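# Seat the bearing ring onto the upright journal's shoulder

## Task

Put the bearing ring over the vertical journal and push it fully down until it rests on the journal's shoulder, without dropping the ring along the way.

## Robot and tools

ROBOT. Two six-joint arms. left_arm ends in a five-finger left hand and right_arm in a five-finger right hand, mirror images of each other. The calibrated base of left_arm is at (-0.053, +0.324, 0) m and that of right_arm at (-0.032, -0.478, 0) m, both turned only slightly about z. A two-camera stand is fixed behind the arms. Cameras: cam_high (896x504), cam_left_wrist (672x504), cam_right_wrist (672x504).

FRAMES. The scene frame has its origin at table-top height, halfway between the nominal bases, with +z up, +x out over the table and left_arm toward +y. Printed positions (m), quaternions (wxyz) and velocities (m/s, rad/s) use this frame and may be off by a few cm. Offsets you send are instead measured along the current Hand target's own axes. Each arm has a hand point 0.05 m in front of its palm. Its +z runs along the straight fingers, +y points out of the palm, and +x runs across the palm. On the right hand +x points away from the thumb; on the left hand it points toward the thumb. Straight fingertips reach 0.06 to 0.07 m past the point, and the finger centre lines sit 0.06 m behind it along -y. A wrist bracket on the little-finger side can strike objects. With the hand level, the wrist can hang as much as 0.11 m (palm down) or 0.23 m (palm up) below the point.

THE ROW. Every movement argument is built from rows of 28 numbers, each in [-1, 1], and both arms are always included. The order is: left dx, dy, dz, rx, ry, rz; left thumb_turn, thumb_bend, index, middle, ring, little, force_limit, speed; then the same 14 numbers for the right arm. dx..rz are an offset, not a pose, counted from that arm's Hand target at the start of the action or move, along the Hand target's axes. 1.0 equals 0.6 m or 180 degrees. rx, ry, rz together form a single rotation vector. All zeros re-asks for the current Hand target. Finger numbers are absolute positions: -1 means open or straight and +1 means closed or curled (thumb_turn +1 places the thumb opposite the fingers). force_limit goes from about 0 N at -1 to 10 N at +1 (15 N for the two thumb motors). speed rises from nearly zero at -1 to full at +0.48 and stays full up to +1. To keep a hand unchanged, resend its last carried-out eight numbers. If none were sent yet, send hand_measured plus hand_force_limit and hand_speed. For a gentle grip, close at speed -0.94 or lower. With the thumb opposed, the hand grips objects about 0.035 to 0.065 m thick.

TOOLS.
execute_actions(actions, cameras): actions is a list of actions. Each action is a list of up to 15 rows, one per 1/30 s step, and a short list repeats its last row. Every row in an action counts from the same starting Hand target, so a later action adds on. An empty list returns camera images. cameras takes names, ["all"] or [].
move(target, speed, blend, stop_force, zero, blocking, cameras): target is one 28-number row, or a list of up to 15 rows. All rows are offsets from the Hand targets at the move's start, not from the previous row. The hand point goes in a straight line. speed is in m/s, 0.002 to 3.6, default 0.25 (turns are capped at twice that in rad/s), given as one value or one per target. blend is a corner-rounding radius in m (0 means stop at each target). stop_force is in N, 3 to 120, shared by both arms; an arm's path ends when its wrist sensor feels that much push against its motion. It is unreliable for light loose contacts and for arms that rotate, and should be left out when backing away from a contact. zero (default true) re-zeroes the sensor before the move. blocking=false returns early and cannot be combined with stop_force. Moves do not avoid obstacles. The result's move: line gives done, off_target, moving, held or fault, plus any limits (paced = pose clipped, held = steps withheld).
wait(seconds 0 to 10), stop() to brake a running move, zoom_image(camera, region [x0,y0,x1,y1] in image pixels, at most 504 by 504, from the latest image), show_instructions(), zero_wrist_force(arm: left_arm or right_arm), finished_scene(scene 1, optional).

RESULTS. Each arm reports end_effector_position, end_effector_quat_wxyz, velocities (or a within noise note on joint velocities), Hand target (the last commanded pose after clipping, which the next offsets count from), and joint positions and torques. It also reports hand_measured, hand_stopped_by (moving, target, force, stalled, fault) and hand_load_n, each in finger-number order. hand_load_n is positive when the finger is pushed open, and a drop to about 0 means the grip is lost. Wrist force and torque are in the end effector's own axes, with a third line for the peak since the last report. Runs of actions also list positions at some steps. The hand often stops short of its Hand target; if so, send the gap as an offset.

LIMITS AND CAUTIONS. Commanded orientation is clipped to within 32 degrees of the measured one per step. A net outside force of roughly 150 N on an arm, or contact torque reaching the joint limits (130 N m for the big joints, 24.3 N m for the wrists), stops that arm for 10 s. Arms are stiff, so aiming even slightly past a firm contact risks that. Approach slowly, keep forces small, and do not shove the journal. The clearance check may hold back moves that bring the arms close. Arm-to-arm presses, including one hand gripping the other's fingers, can fail the task. Avoid paths near an arm's own base. Keep the ring held securely and never drop it or let anything leave the table. Release it only when it sits still on the shoulder, and back away so it stays seated without the robot. Hot motors (MOTOR HOT line, brakes at 85 °C) come from long holds or stretched arms.

Each tool is called after "Call:" in YAML: its name, and indented under it one key for each argument.

Reference images:

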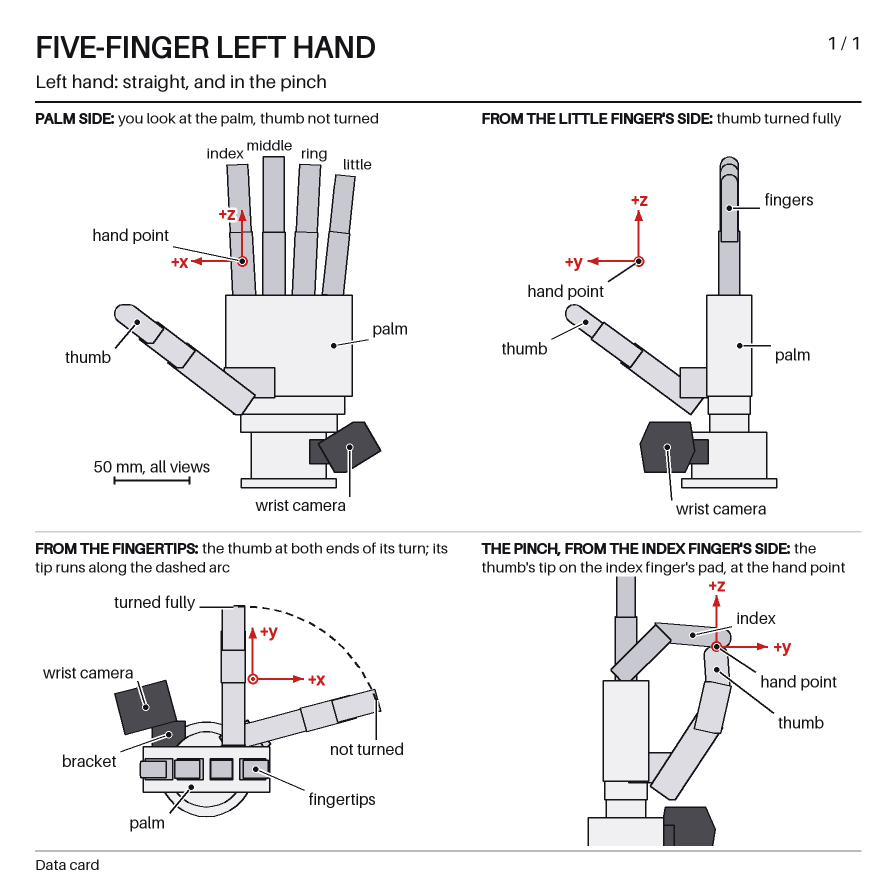

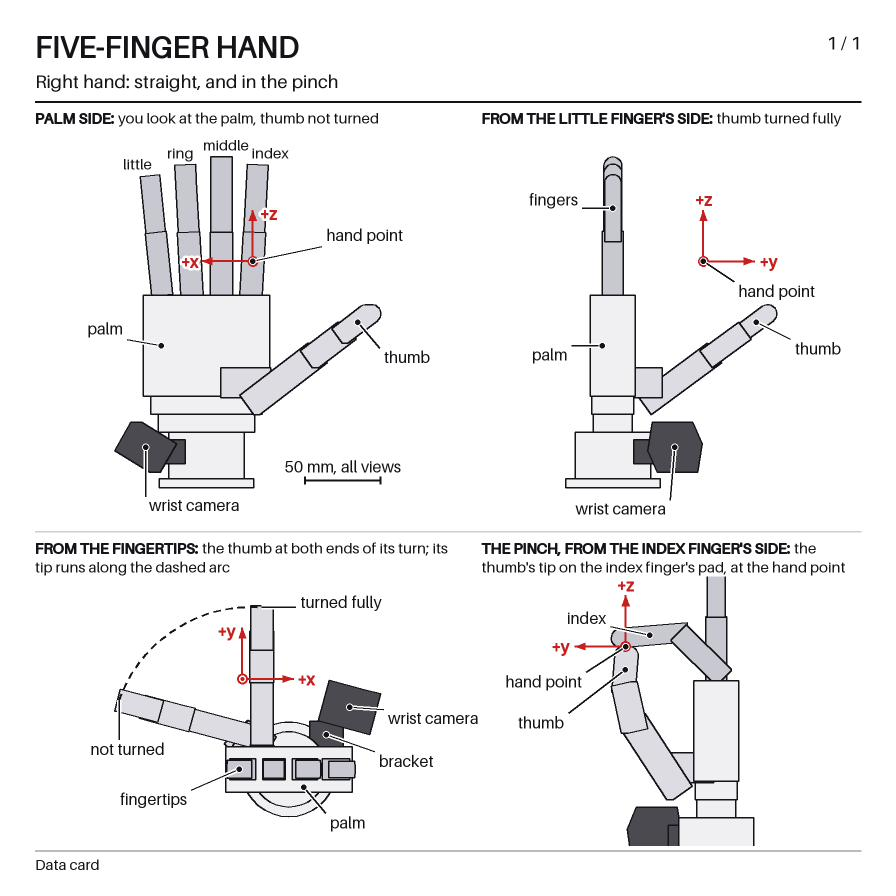

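## Session

Call:
execute_actions:
  actions: []

Scene clock: 0.00 s.
left_arm: end_effector_position=(+0.3303, +0.9354, +0.2156) hand_measured=(-1.000, -1.000, -1.000, -1.000, -1.000, -1.000) hand_load_n=(+0.0, +0.0, +0.0, +0.0, +0.0, +0.0) hand_stopped_by=(target, target, target, target, target, target) hand_force_limit=0.00 hand_speed=-0.80 end_effector_quat_wxyz=(-0.131, +0.848, +0.494, +0.139) | right_arm: end_effector_position=(+0.6976, -0.2354, +0.2815) hand_measured=(-1.000, -1.000, -1.000, -1.000, -1.000, -1.000) hand_load_n=(+0.0, +0.0, +0.0, +0.0, +0.0, +0.0) hand_stopped_by=(target, target, target, target, target, target) hand_force_limit=0.00 hand_speed=-0.80 end_effector_quat_wxyz=(+0.259, +0.488, +0.686, +0.473)
Joint positions: left_arm=[4.418 -2.309 -0.828 1.95 -1.568 1.807] | right_arm=[0.03 -1.156 1.486 0.13 1.225 -0.049]
Joint velocities: within noise
Joint torques (N m): no reading
Wrist force (N): no reading
Wrist torque (N m): no reading
Wrist force, peak (N): no reading
Hand target: left_arm +0.3303, +0.9354, +0.2156; -0.131, +0.848, +0.494, +0.139 | right_arm +0.6976, -0.2354, +0.2815; +0.259, +0.488, +0.686, +0.473

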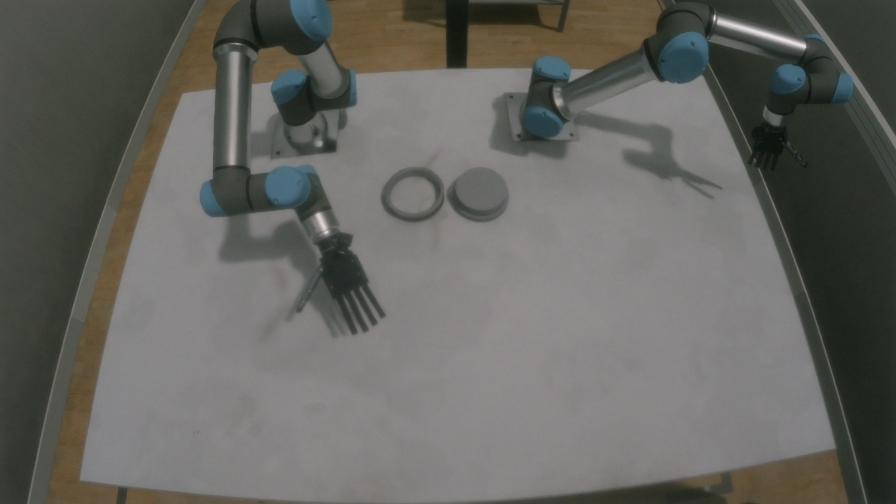

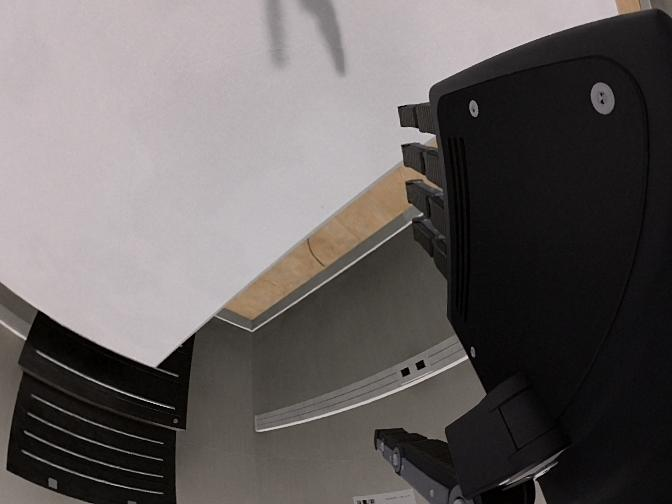

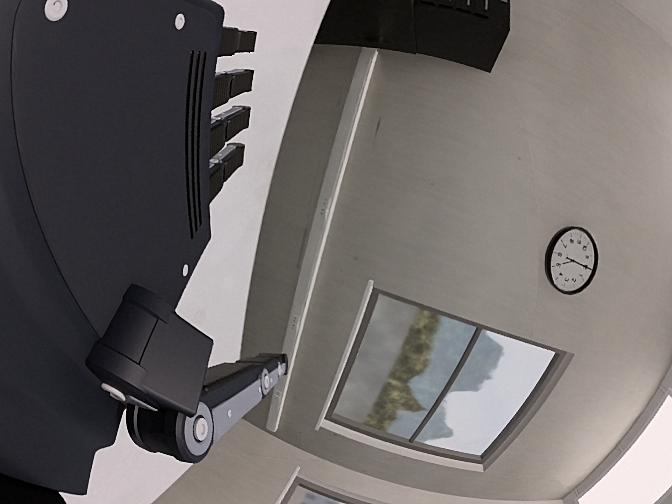

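Call:
zoom_image:
  camera: "cam_high"
  region: [340, 130, 560, 254]

Call:
zoom_image:
  camera: "cam_high"
  region: [160, 0, 600, 348]

Scaled by 2.291 from the camera's 896x504 image, which has a finer 1280x720 frame.

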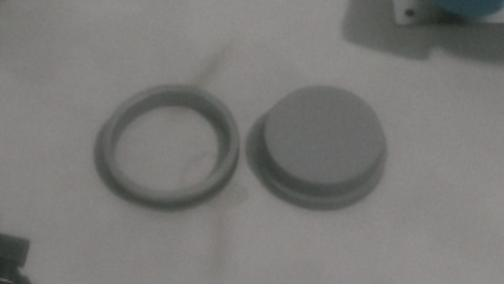

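Scaled by 1.145 from the camera's 896x504 image, which has a finer 1280x720 frame.

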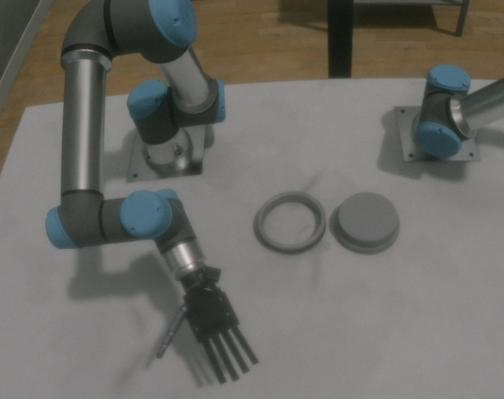

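Call:
move:
  target: [0,0,0,0,0,0,-1,-1,-1,-1,-1,-1,0,-0.8,0.45,-0.05,-0.672,0.363,0,0,-1,-1,-1,-1,-1,-1,0,-0.8]
  speed: 0.3
  cameras: ["all"]

Scene clock: 155.63 s.
left_arm: end_effector_position=(+0.3303, +0.9354, +0.2156) hand_measured=(-1.000, -1.000, -1.000, -1.000, -1.000, -1.000) hand_load_n=(+0.0, +0.0, +0.0, +0.0, +0.0, +0.0) hand_stopped_by=(target, target, target, target, target, target) hand_force_limit=0.00 hand_speed=-0.80 end_effector_quat_wxyz=(-0.131, +0.848, +0.494, +0.139) | right_arm: end_effector_position=(+0.2503, -0.1502, +0.4517) hand_measured=(-1.000, -1.000, -1.000, -1.000, -1.000, -1.000) hand_load_n=(+0.0, +0.0, +0.0, +0.0, +0.0, +0.0) hand_stopped_by=(target, target, target, target, target, target) hand_force_limit=0.00 hand_speed=-0.80 end_effector_quat_wxyz=(-0.045, +0.551, +0.833, +0.028)
Joint positions: left_arm=[4.418 -2.309 -0.828 1.95 -1.568 1.807] | right_arm=[0.542 -1.365 1.035 1.884 1.465 0.179]
Joint torques (N m): left_arm=[0.57 43.95 17.31 -1.72 -0.27 0.07] | right_arm=[13.15 -17.83 -21.67 3.77 -1.89 1.98]
Wrist force (N): left_arm=[0.0 0.0 0.1] | right_arm=[-1.5 1.1 1.2]
Wrist torque (N m): left_arm=[0.00 0.00 0.00] | right_arm=[0.14 0.20 0.02]
Wrist force, peak (N): left_arm=[0.2 0.0 -0.3] | right_arm=[-1.5 1.3 1.4]
Hand target: left_arm +0.3303, +0.9354, +0.2156; -0.131, +0.848, +0.494, +0.139 | right_arm +0.2503, -0.1501, +0.4517; -0.045, +0.551, +0.833, +0.028
Off the commanded pose: left_arm 0.000 m, 0 deg | right_arm 0.000 m, 0 deg.
move: done

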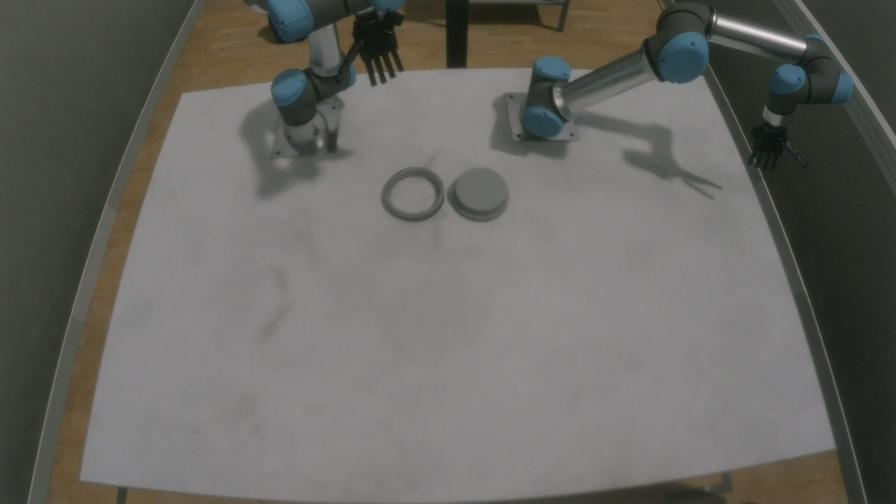

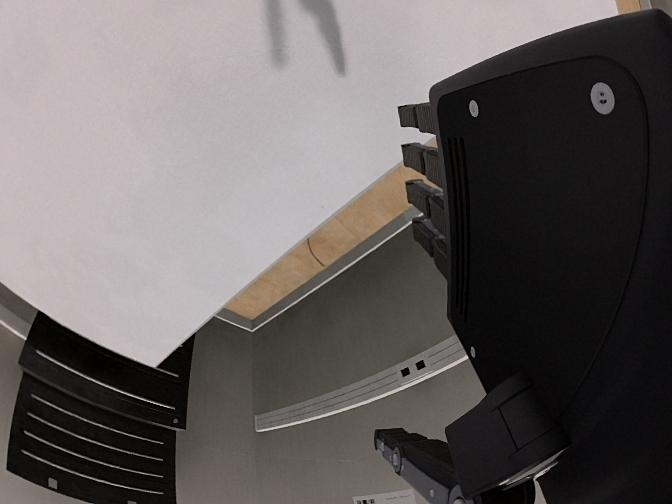

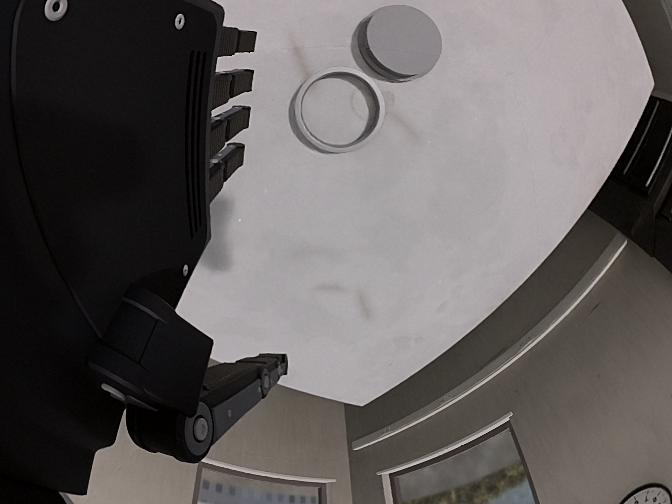

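Call:
zoom_image:
  camera: "cam_right_wrist"
  region: [270, 0, 470, 170]

Call:
zoom_image:
  camera: "cam_high"
  region: [360, 150, 520, 240]

Scaled by 2.520 from the camera's 672x504 image, which has a finer 960x720 frame.

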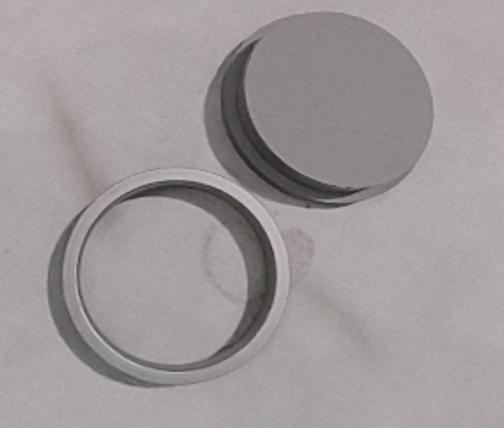

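Scaled by 3.150 from the camera's 896x504 image, which has a finer 1280x720 frame.

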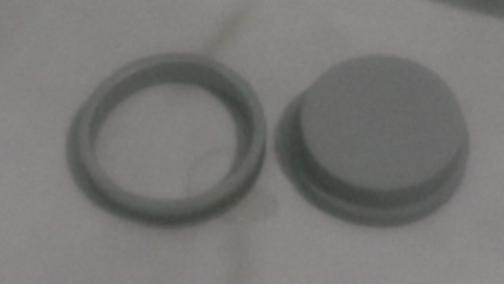

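Call:
move:
  target: [0,0,0,0,0,0,-1,-1,-1,-1,-1,-1,0,-0.8,-0.4452,0.1907,0.3412,0.1288,0.2230,0.5939,-1,-1,-1,-1,-1,-1,0,-0.8]
  speed: 0.4
  cameras: ["cam_high","cam_right_wrist"]

Call:
zoom_image:
  camera: "cam_right_wrist"
  region: [120, 0, 624, 378]

Scene clock: 247.60 s.
left_arm: end_effector_position=(+0.3303, +0.9354, +0.2156) hand_measured=(-1.000, -1.000, -1.000, -1.000, -1.000, -1.000) hand_load_n=(+0.0, +0.0, +0.0, +0.0, +0.0, +0.0) hand_stopped_by=(target, target, target, target, target, target) hand_force_limit=0.00 hand_speed=-0.80 end_effector_quat_wxyz=(-0.131, +0.848, +0.494, +0.139) | right_arm: end_effector_position=(+0.4502, -0.3300, +0.2193) hand_measured=(-1.000, -1.000, -1.000, -1.000, -1.000, -1.000) hand_load_n=(+0.0, +0.0, +0.0, +0.0, +0.0, +0.0) hand_stopped_by=(target, target, target, target, target, target) hand_force_limit=0.00 hand_speed=-0.80 end_effector_quat_wxyz=(-0.383, +0.924, +0.000, +0.000)
Joint positions: left_arm=[4.418 -2.309 -0.828 1.95 -1.568 1.807] | right_arm=[-0.275 -1.034 1.324 1.512 0.812 1.242]
Joint torques (N m): left_arm=[0.77 44.63 17.37 -1.76 -0.21 0.1] | right_arm=[-13.16 -30.52 -20.73 1.19 -2.67 1.46]
Wrist force (N): left_arm=[0.1 -0.1 0.1] | right_arm=[-1.6 1.0 1.0]
Wrist torque (N m): left_arm=[-0.02 -0.01 0.01] | right_arm=[0.17 0.21 -0.03]
Wrist force, peak (N): left_arm=[0.1 0.1 -0.3] | right_arm=[-2.3 0.8 1.0]
Hand target: left_arm +0.3303, +0.9354, +0.2156; -0.131, +0.848, +0.494, +0.139 | right_arm +0.4502, -0.3300, +0.2193; -0.383, +0.924, +0.000, +0.000
Off the commanded pose: left_arm 0.000 m, 0 deg | right_arm 0.000 m, 0 deg.
move: done
Images, in order (width x height): cam_high 896x504, cam_right_wrist 672x504.

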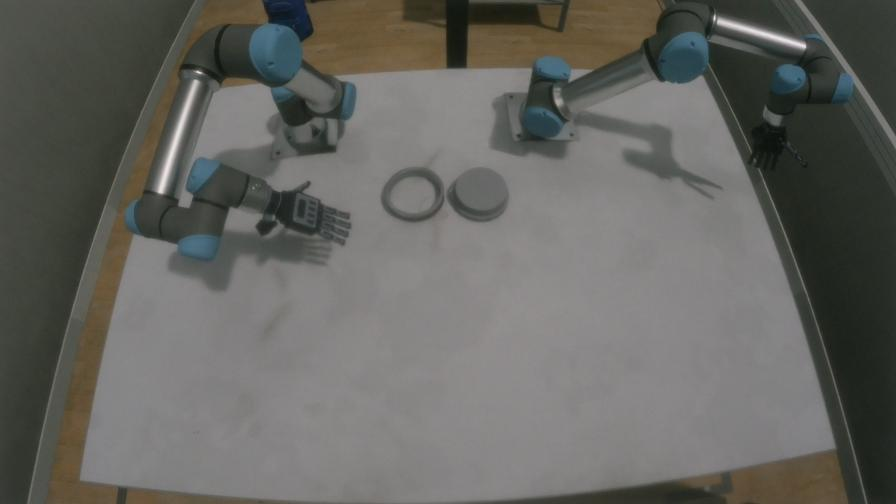

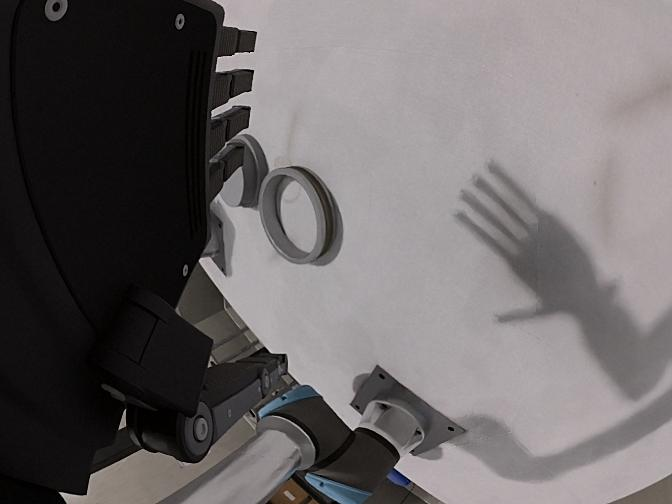

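Scaled by 1.000.

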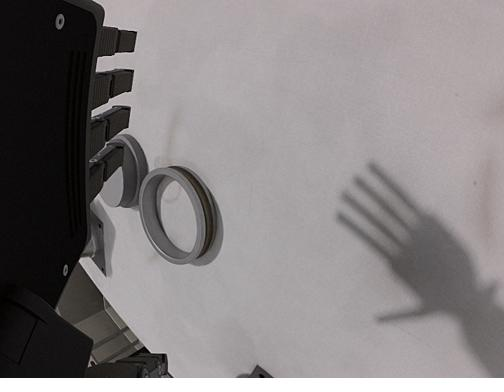

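Call:
zoom_image:
  camera: "cam_right_wrist"
  region: [210, 120, 360, 280]

Scaled by 3.150 from the camera's 672x504 image, which has a finer 960x720 frame.

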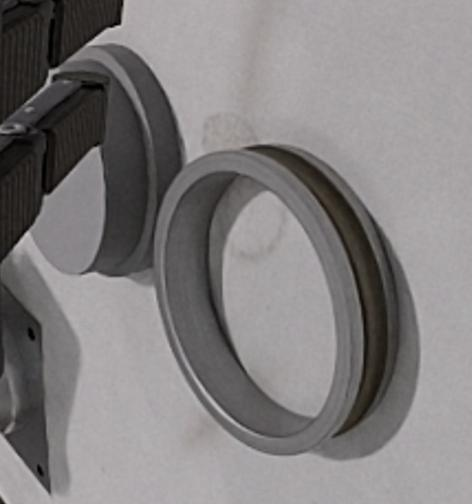

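Call:
move:
  target:
    - [0,0,0,0,0,0,-1,-1,-1,-1,-1,-1,0,-0.8,-0.2833,-0.1297,-0.059,-0.1288,-0.2230,-0.5939,-1,-1,-1,-1,-1,-1,0,-0.8]
    - [0,0,0,0,0,0,-1,-1,-1,-1,-1,-1,0,-0.8,-0.3167,-0.0118,0.0589,0,-0.3827,-0.9239,-1,-1,-1,-1,-1,-1,0,-0.8]
  speed: 0.4
  cameras: ["cam_high","cam_right_wrist"]

Scene clock: 371.07 s.
left_arm: end_effector_position=(+0.3303, +0.9354, +0.2156) hand_measured=(-1.000, -1.000, -1.000, -1.000, -1.000, -1.000) hand_load_n=(+0.0, +0.0, +0.0, +0.0, +0.0, +0.0) hand_stopped_by=(target, target, target, target, target, target) hand_force_limit=0.00 hand_speed=-0.80 end_effector_quat_wxyz=(-0.131, +0.848, +0.494, +0.139) | right_arm: end_effector_position=(+0.2602, -0.2998, +0.1994) hand_measured=(-1.000, -1.000, -1.000, -1.000, -1.000, -1.000) hand_load_n=(+0.0, +0.0, +0.0, +0.0, +0.0, +0.0) hand_stopped_by=(target, target, target, target, target, target) hand_force_limit=0.00 hand_speed=-0.80 end_effector_quat_wxyz=(+0.000, +0.000, +1.000, +0.001)
Joint positions: left_arm=[4.418 -2.309 -0.828 1.95 -1.568 1.807] | right_arm=[-0.099 -1.602 1.961 1.212 1.57 -1.632]
Joint torques (N m): left_arm=[0.8 44.03 16.81 -1.6 -0.27 0.01] | right_arm=[-11.6 -7.65 -8.66 0.87 -1.69 -1.26]
Wrist force (N): left_arm=[0.0 0.1 0.1] | right_arm=[-1.2 0.6 1.2]
Wrist torque (N m): left_arm=[0.02 -0.01 0.00] | right_arm=[0.09 0.13 0.11]
Wrist force, peak (N): left_arm=[0.1 0.3 0.2] | right_arm=[-2.4 0.8 0.9]
Hand target: left_arm +0.3303, +0.9354, +0.2156; -0.131, +0.848, +0.494, +0.139 | right_arm +0.2602, -0.2998, +0.1994; +0.000, +0.000, +1.000, +0.001
Off the commanded pose: left_arm 0.000 m, 0 deg | right_arm 0.000 m, 0 deg.
move: done
Images, in order (width x height): cam_high 896x504, cam_right_wrist 672x504.

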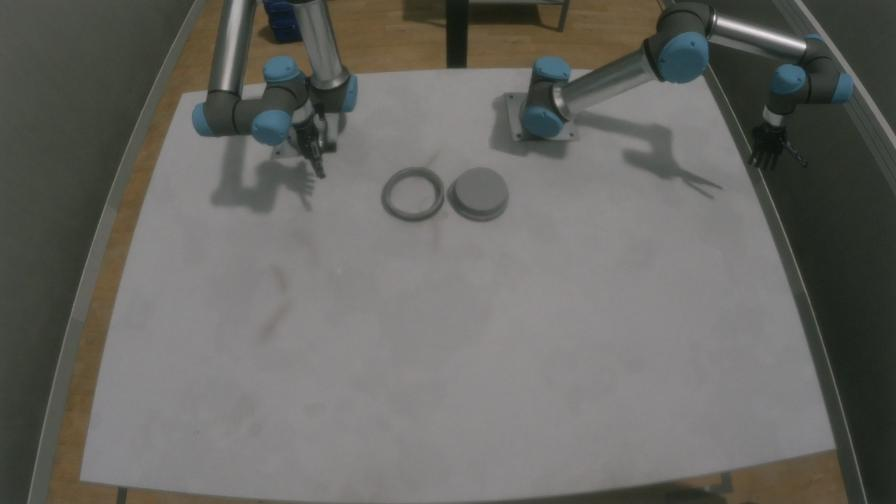

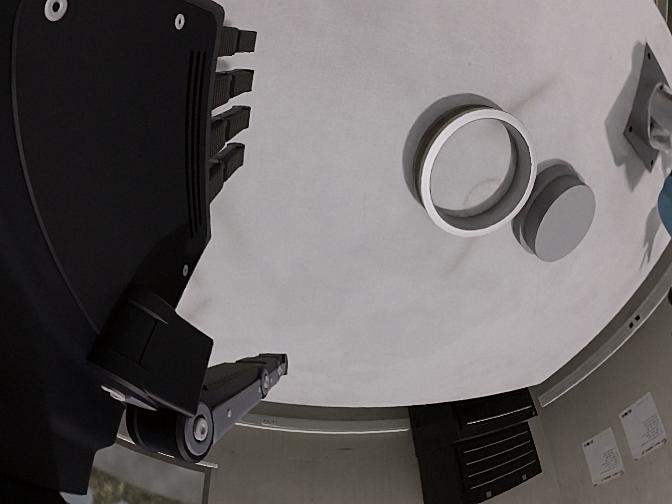

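Call:
move:
  target: [0,0,0,0,0,0,-1,-1,-1,-1,-1,-1,0,-0.8,0,0.1667,0,0,0,0,-1,-1,-1,-1,-1,-1,0,-0.8]
  speed: 0.3
  cameras: ["cam_right_wrist"]

Call:
zoom_image:
  camera: "cam_right_wrist"
  region: [200, 60, 560, 330]

Scene clock: 449.27 s.
left_arm: end_effector_position=(+0.3303, +0.9354, +0.2156) hand_measured=(-1.000, -1.000, -1.000, -1.000, -1.000, -1.000) hand_load_n=(+0.0, +0.0, +0.0, +0.0, +0.0, +0.0) hand_stopped_by=(target, target, target, target, target, target) hand_force_limit=0.00 hand_speed=-0.80 end_effector_quat_wxyz=(-0.131, +0.848, +0.494, +0.139) | right_arm: end_effector_position=(+0.2603, -0.1998, +0.1995) hand_measured=(-1.000, -1.000, -1.000, -1.000, -1.000, -1.000) hand_load_n=(+0.0, +0.0, +0.0, +0.0, +0.0, +0.0) hand_stopped_by=(target, target, target, target, target, target) hand_force_limit=0.00 hand_speed=-0.80 end_effector_quat_wxyz=(+0.000, +0.000, +1.000, +0.001)
Joint positions: left_arm=[4.418 -2.309 -0.828 1.95 -1.568 1.807] | right_arm=[0.253 -1.465 1.818 1.218 1.57 -1.28]
Joint torques (N m): left_arm=[1.22 43.33 16.88 -1.73 -0.38 0.04] | right_arm=[11.78 -15.25 -21.41 3.92 1.6 1.82]
Wrist force (N): left_arm=[-0.1 0.2 0.0] | right_arm=[-1.5 0.6 1.3]
Wrist torque (N m): left_arm=[0.02 0.01 -0.02] | right_arm=[0.07 0.18 -0.03]
Wrist force, peak (N): left_arm=[0.3 -0.2 0.2] | right_arm=[-1.0 1.8 1.3]
Hand target: left_arm +0.3303, +0.9354, +0.2156; -0.131, +0.848, +0.494, +0.139 | right_arm +0.2603, -0.1998, +0.1995; +0.000, +0.000, +1.000, +0.001
Off the commanded pose: left_arm 0.000 m, 0 deg | right_arm 0.000 m, 0 deg.
move: done
Images, in order (width x height): cam_right_wrist 672x504.

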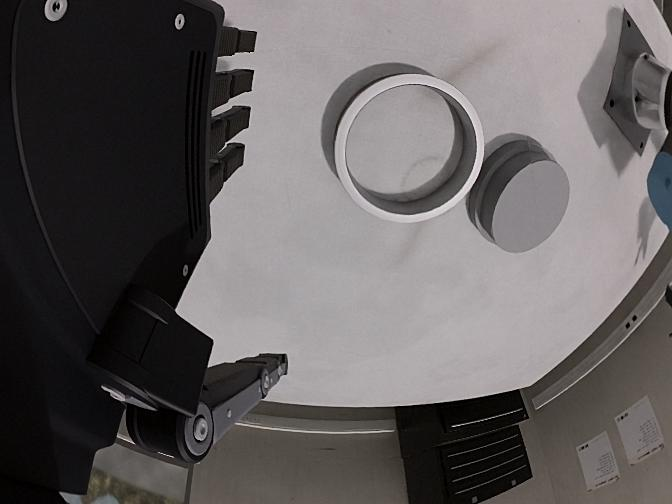

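Scaled by 1.400 from the camera's 672x504 image, which has a finer 960x720 frame.

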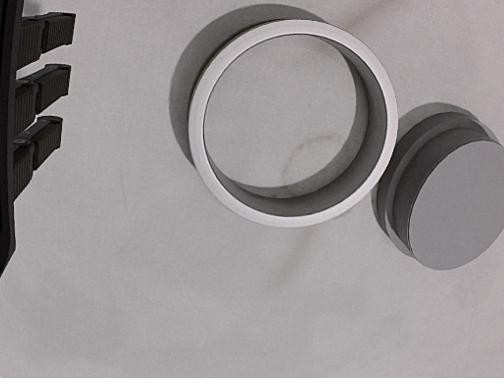

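Call:
move:
  target: [0,0,0,0,0,0,-1,-1,-1,-1,-1,-1,0,-0.8,0,-0.1333,0.1583,0,0,0,-1,-1,-1,-1,-1,-1,0,-0.8]
  speed: 0.25
  cameras: ["cam_right_wrist", "cam_high"]

Call:
zoom_image:
  camera: "cam_right_wrist"
  region: [200, 0, 672, 378]

Scene clock: 496.13 s.
left_arm: end_effector_position=(+0.3303, +0.9354, +0.2156) hand_measured=(-1.000, -1.000, -1.000, -1.000, -1.000, -1.000) hand_load_n=(+0.0, +0.0, +0.0, +0.0, +0.0, +0.0) hand_stopped_by=(target, target, target, target, target, target) hand_force_limit=0.00 hand_speed=-0.80 end_effector_quat_wxyz=(-0.131, +0.848, +0.494, +0.139) | right_arm: end_effector_position=(+0.2602, -0.2796, +0.1045) hand_measured=(-1.000, -1.000, -1.000, -1.000, -1.000, -1.000) hand_load_n=(+0.0, +0.0, +0.0, +0.0, +0.0, +0.0) hand_stopped_by=(target, target, target, target, target, target) hand_force_limit=0.00 hand_speed=-0.80 end_effector_quat_wxyz=(+0.000, +0.000, +1.000, +0.001)
Joint positions: left_arm=[4.418 -2.309 -0.828 1.95 -1.568 1.807] | right_arm=[-0.021 -1.462 2.089 0.943 1.57 -1.554]
Joint torques (N m): left_arm=[1.31 43.27 17.29 -1.58 -0.49 -0.14] | right_arm=[-12.89 -11.55 -5.66 1.05 -1.65 -1.34]
Wrist force (N): left_arm=[0.3 0.1 0.3] | right_arm=[-1.0 0.8 1.2]
Wrist torque (N m): left_arm=[-0.01 -0.04 0.01] | right_arm=[0.12 0.12 0.14]
Wrist force, peak (N): left_arm=[0.3 0.1 0.3] | right_arm=[-1.2 1.1 1.5]
Hand target: left_arm +0.3303, +0.9354, +0.2156; -0.131, +0.848, +0.494, +0.139 | right_arm +0.2602, -0.2797, +0.1044; +0.000, +0.000, +1.000, +0.001
Off the commanded pose: left_arm 0.000 m, 0 deg | right_arm 0.000 m, 0 deg.
move: done
Images, in order (width x height): cam_high 896x504, cam_right_wrist 672x504.

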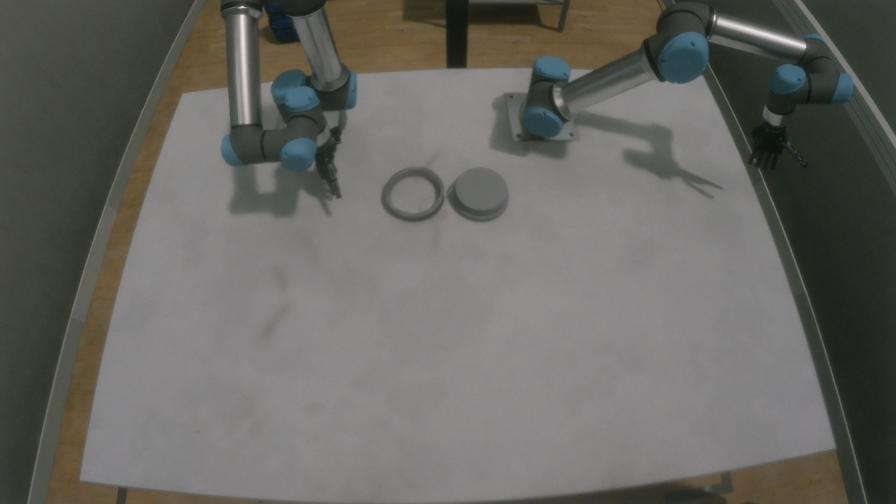

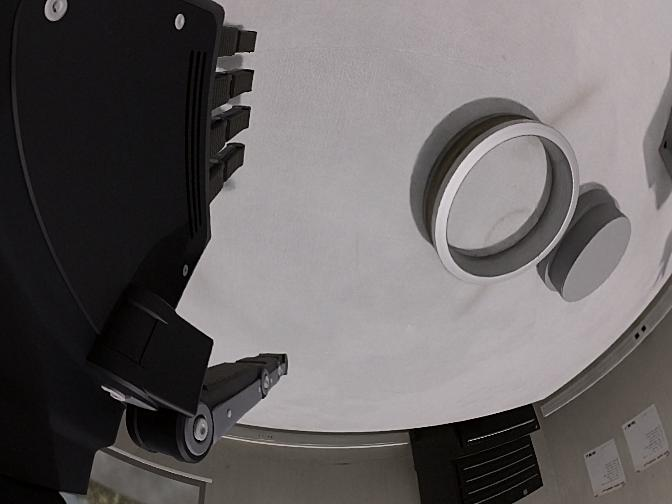

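Scaled by 1.068 from the camera's 672x504 image, which has a finer 960x720 frame.

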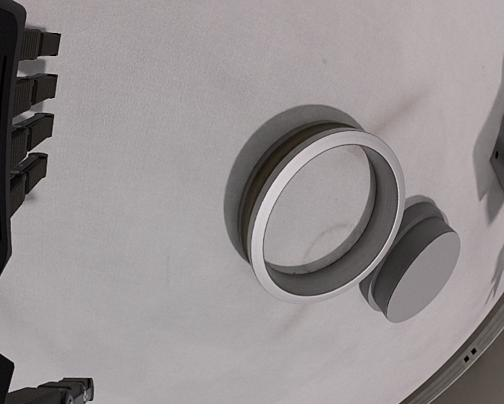

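Call:
zoom_image:
  camera: "cam_high"
  region: [280, 130, 460, 230]

Scaled by 2.800 from the camera's 896x504 image, which has a finer 1280x720 frame.

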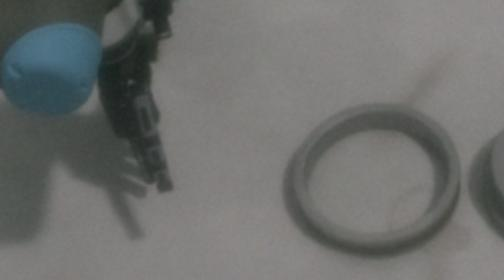

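Call:
move:
  target: [-0.4988,0.6538,-0.4973,-0.0879,-0.0933,0.3314,-1,-1,-1,-1,-1,-1,0,-0.8,-0.4,-0.3667,-0.3267,0,0,0,-1,-1,-1,-1,-1,-1,0,-0.8]
  speed: 0.4
  cameras: ["cam_high"]

Scene clock: 548.43 s.
left_arm: end_effector_position=(+0.4998, +0.4009, +0.3499) hand_measured=(-1.000, -1.000, -1.000, -1.000, -1.000, -1.000) hand_load_n=(+0.0, +0.0, +0.0, +0.0, +0.0, +0.0) hand_stopped_by=(target, target, target, target, target, target) hand_force_limit=0.00 hand_speed=-0.80 end_effector_quat_wxyz=(+0.000, +1.000, +0.000, +0.000) | right_arm: end_effector_position=(+0.5001, -0.5002, +0.3001) hand_measured=(-1.000, -1.000, -1.000, -1.000, -1.000, -1.000) hand_load_n=(+0.0, +0.0, +0.0, +0.0, +0.0, +0.0) hand_stopped_by=(target, target, target, target, target, target) hand_force_limit=0.00 hand_speed=-0.80 end_effector_quat_wxyz=(+0.000, +0.000, +1.000, +0.001)
Joint positions: left_arm=[3.634 -2.173 -0.744 1.346 -1.57 2.078] | right_arm=[-0.467 -1.085 1.055 1.602 1.57 -1.999]
Joint torques (N m): left_arm=[-10.84 30.74 20.81 -5.16 -2.47 -1.12] | right_arm=[12 -28.66 -22.23 4.24 1.71 -1.08]
Wrist force (N): left_arm=[0.1 0.5 0.0] | right_arm=[-1.1 0.7 1.5]
Wrist torque (N m): left_arm=[0.07 0.01 0.03] | right_arm=[0.08 0.14 0.13]
Wrist force, peak (N): left_arm=[0.4 2.2 -0.4] | right_arm=[-1.3 1.0 1.6]
Hand target: left_arm +0.4998, +0.4009, +0.3499; +0.000, +1.000, +0.000, +0.000 | right_arm +0.5001, -0.5001, +0.3001; +0.000, +0.000, +1.000, +0.001
Off the commanded pose: left_arm 0.000 m, 0 deg | right_arm 0.000 m, 0 deg.
move: done
Images, in order (width x height): cam_high 896x504.

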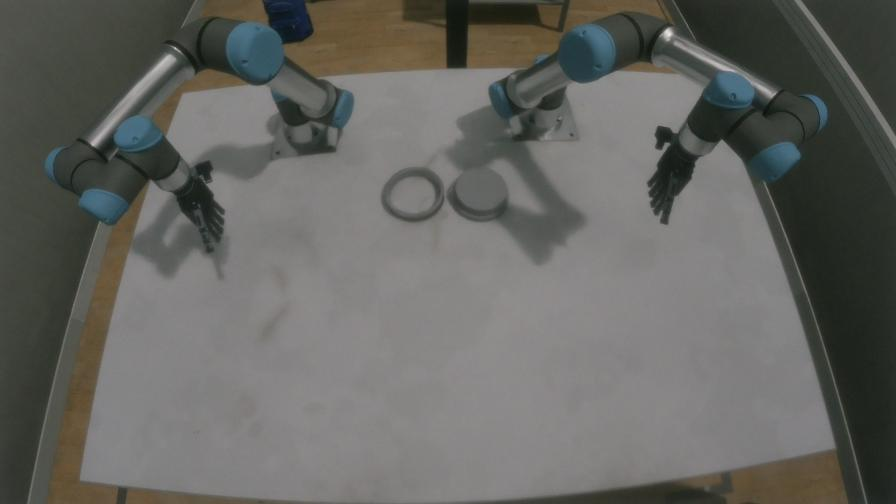

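Call:
move:
  target: [-0.3583,0.9933,0.1667,0,0,0,-1,-1,-1,-1,-1,-1,0,-0.8,0,0,0,0,0,0,-1,-1,-1,-1,-1,-1,0,-0.8]
  speed: 0.4
  cameras: ["cam_high","cam_left_wrist"]

Scene clock: 557.87 s.
left_arm: end_effector_position=(+0.2846, -0.1951, +0.2504) hand_measured=(-1.000, -1.000, -1.000, -1.000, -1.000, -1.000) hand_load_n=(+0.0, +0.0, +0.0, +0.0, +0.0, +0.0) hand_stopped_by=(target, target, target, target, target, target) hand_force_limit=0.00 hand_speed=-0.80 end_effector_quat_wxyz=(+0.000, +1.000, +0.000, +0.000) | right_arm: end_effector_position=(+0.5001, -0.5001, +0.3001) hand_measured=(-1.000, -1.000, -1.000, -1.000, -1.000, -1.000) hand_load_n=(+0.0, +0.0, +0.0, +0.0, +0.0, +0.0) hand_stopped_by=(target, target, target, target, target, target) hand_force_limit=0.00 hand_speed=-0.80 end_effector_quat_wxyz=(+0.000, +0.000, +1.000, +0.001)
Joint positions: left_arm=[2.391 -2.179 -0.989 1.598 -1.57 0.835] | right_arm=[-0.467 -1.085 1.055 1.602 1.57 -1.999]
Joint torques (N m): left_arm=[-10.85 31.04 22.84 -5.12 -2.34 -1.57] | right_arm=[12.5 -30.02 -22.05 3.81 1.82 -0.98]
Wrist force (N): left_arm=[-0.1 0.3 -0.3] | right_arm=[-1.2 0.6 1.5]
Wrist torque (N m): left_arm=[0.07 0.01 0.02] | right_arm=[0.06 0.15 0.11]
Wrist force, peak (N): left_arm=[-0.9 2.1 0.6] | right_arm=[-1.6 1.0 1.5]
Hand target: left_arm +0.2846, -0.1951, +0.2503; +0.000, +1.000, +0.000, +0.000 | right_arm +0.5001, -0.5001, +0.3001; +0.000, +0.000, +1.000, +0.001
Off the commanded pose: left_arm 0.000 m, 0 deg | right_arm 0.000 m, 0 deg.
move: done
Images, in order (width x height): cam_high 896x504, cam_left_wrist 672x504.

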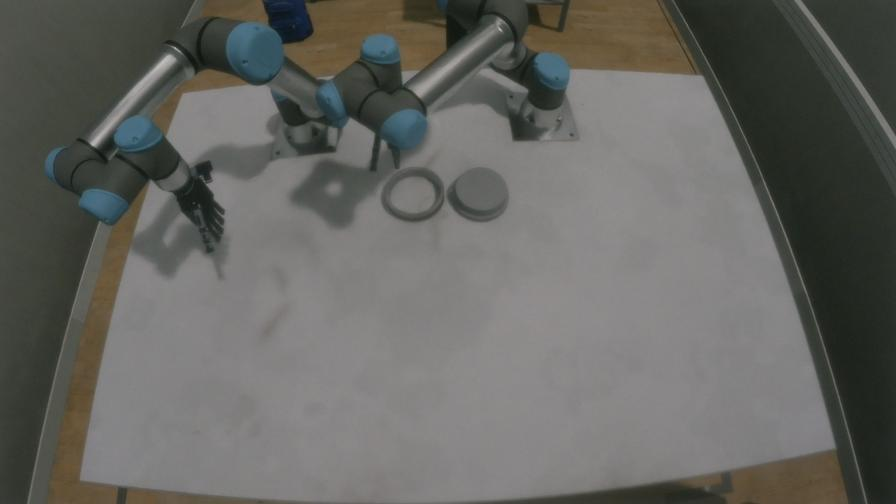

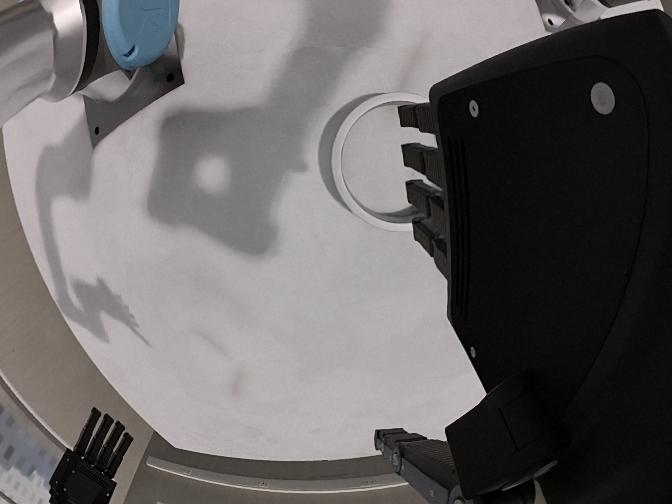

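Call:
move:
  target: [0,0,0.1833,0,0,0,-1,-1,-1,-1,-1,-1,0,-0.8,0,0,0,0,0,0,-1,-1,-1,-1,-1,-1,0,-0.8]
  speed: 0.2
  cameras: ["cam_high","cam_left_wrist"]

Call:
zoom_image:
  camera: "cam_left_wrist"
  region: [250, 50, 470, 290]

Call:
zoom_image:
  camera: "cam_high"
  region: [340, 120, 520, 230]

Scene clock: 568.93 s.
left_arm: end_effector_position=(+0.2846, -0.1952, +0.1405) hand_measured=(-1.000, -1.000, -1.000, -1.000, -1.000, -1.000) hand_load_n=(+0.0, +0.0, +0.0, +0.0, +0.0, +0.0) hand_stopped_by=(target, target, target, target, target, target) hand_force_limit=0.00 hand_speed=-0.80 end_effector_quat_wxyz=(+0.000, +1.000, +0.000, +0.000) | right_arm: end_effector_position=(+0.5001, -0.5001, +0.3001) hand_measured=(-1.000, -1.000, -1.000, -1.000, -1.000, -1.000) hand_load_n=(+0.0, +0.0, +0.0, +0.0, +0.0, +0.0) hand_stopped_by=(target, target, target, target, target, target) hand_force_limit=0.00 hand_speed=-0.80 end_effector_quat_wxyz=(+0.000, +0.000, +1.000, +0.001)
Joint positions: left_arm=[2.391 -2.224 -1.199 1.853 -1.57 0.835] | right_arm=[-0.467 -1.085 1.055 1.602 1.57 -1.999]
Joint torques (N m): left_arm=[10.9 31.57 8.18 0.35 1.86 1.08] | right_arm=[12.28 -29.57 -22.64 3.94 1.8 -0.73]
Wrist force (N): left_arm=[-0.1 0.4 0.1] | right_arm=[-1.1 0.7 1.5]
Wrist torque (N m): left_arm=[0.05 0.02 0.03] | right_arm=[0.08 0.14 0.12]
Wrist force, peak (N): left_arm=[-0.2 0.3 1.1] | right_arm=[-1.3 1.1 1.6]
Hand target: left_arm +0.2846, -0.1952, +0.1404; +0.000, +1.000, +0.000, +0.000 | right_arm +0.5001, -0.5001, +0.3001; +0.000, +0.000, +1.000, +0.001
Off the commanded pose: left_arm 0.000 m, 0 deg | right_arm 0.000 m, 0 deg.
move: done
Images, in order (width x height): cam_high 896x504, cam_left_wrist 672x504.

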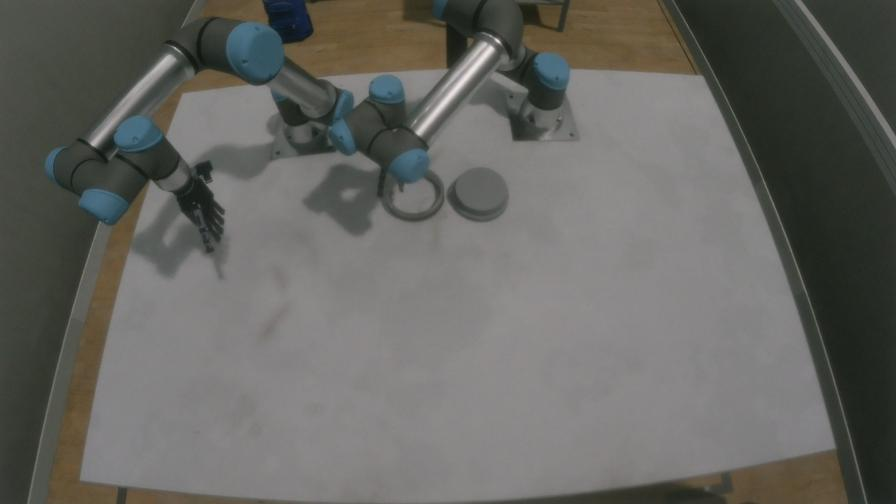

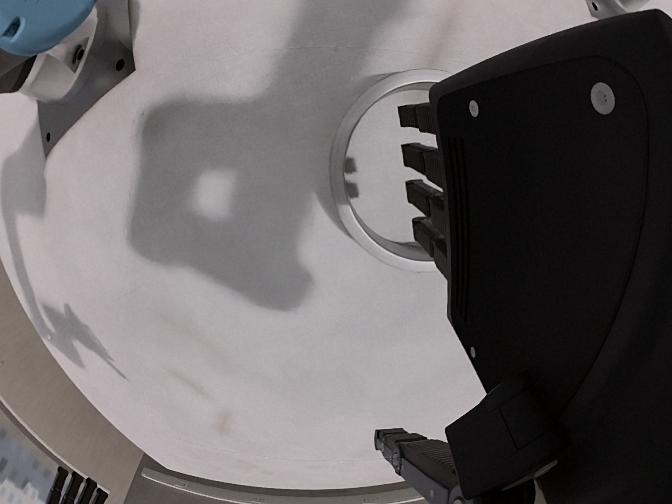

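Scaled by 2.100 from the camera's 672x504 image, which has a finer 960x720 frame.

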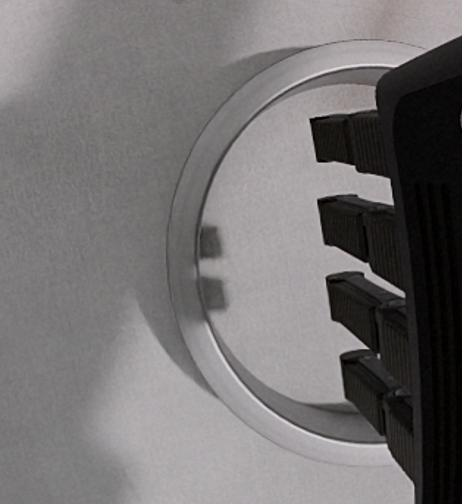

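Scaled by 2.800 from the camera's 896x504 image, which has a finer 1280x720 frame.

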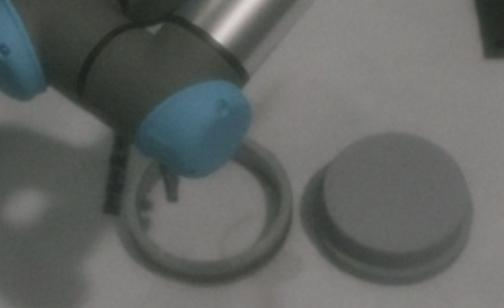

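Call:
move:
  target: [0,0,0.0833,0,0,0,-1,-1,-1,-1,-1,-1,0,-0.8,0,0,0,0,0,0,-1,-1,-1,-1,-1,-1,0,-0.8]
  speed: 0.08
  stop_force: 6
  cameras: ["cam_high","cam_left_wrist"]

Call:
zoom_image:
  camera: "cam_left_wrist"
  region: [250, 50, 470, 290]

Scene clock: 581.50 s.
left_arm: end_effector_position=(+0.2846, -0.1952, +0.0904) hand_measured=(-1.000, -1.000, -1.000, -1.000, -1.000, -1.000) hand_load_n=(-0.5, +0.5, +0.0, +0.0, +0.0, +0.0) hand_stopped_by=(target, target, target, target, target, target) hand_force_limit=0.00 hand_speed=-0.80 end_effector_quat_wxyz=(+0.000, +1.000, +0.000, +0.000) | right_arm: end_effector_position=(+0.5001, -0.5001, +0.3001) hand_measured=(-1.000, -1.000, -1.000, -1.000, -1.000, -1.000) hand_load_n=(+0.0, +0.0, +0.0, +0.0, +0.0, +0.0) hand_stopped_by=(target, target, target, target, target, target) hand_force_limit=0.00 hand_speed=-0.80 end_effector_quat_wxyz=(+0.000, +0.000, +1.000, +0.001)
Joint positions: left_arm=[2.391 -2.266 -1.264 1.959 -1.57 0.835] | right_arm=[-0.467 -1.085 1.055 1.602 1.57 -1.999]
Joint torques (N m): left_arm=[-10.18 32.52 8.73 0.16 -0.82 -1.34] | right_arm=[12.43 -29.48 -22.2 3.84 1.67 -0.34]
Wrist force (N): left_arm=[-0.1 0.4 0.1] | right_arm=[-1.3 0.6 1.4]
Wrist torque (N m): left_arm=[0.05 0.03 0.03] | right_arm=[0.07 0.17 0.11]
Wrist force, peak (N): left_arm=[-0.1 0.3 0.7] | right_arm=[-1.3 1.0 1.6]
Hand target: left_arm +0.2846, -0.1952, +0.0904; +0.000, +1.000, +0.000, +0.000 | right_arm +0.5001, -0.5001, +0.3001; +0.000, +0.000, +1.000, +0.001
Off the commanded pose: left_arm 0.000 m, 0 deg | right_arm 0.000 m, 0 deg.
move: done
Images, in order (width x height): cam_high 896x504, cam_left_wrist 672x504.

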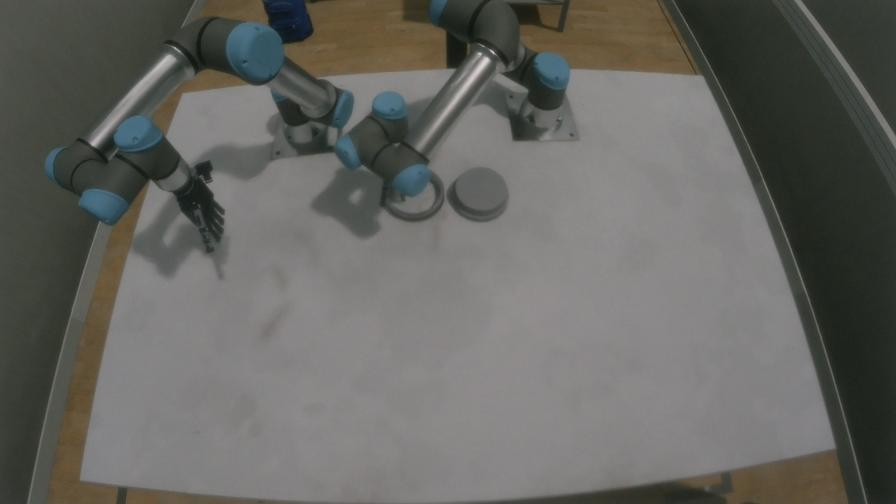

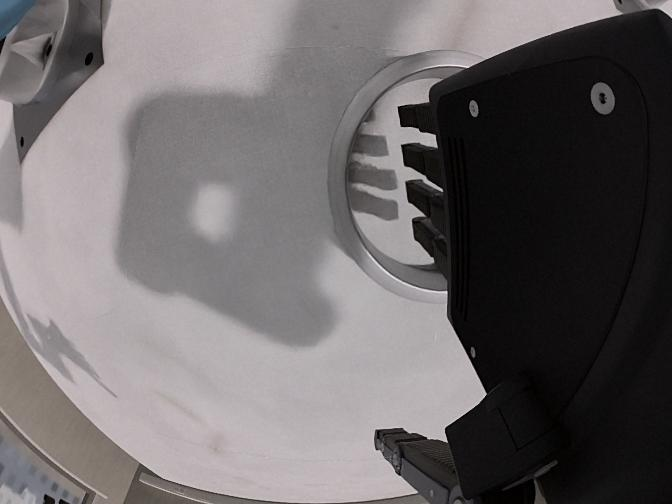

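Scaled by 2.100 from the camera's 672x504 image, which has a finer 960x720 frame.

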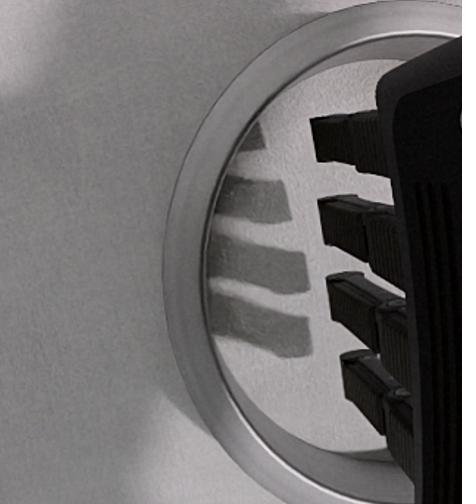

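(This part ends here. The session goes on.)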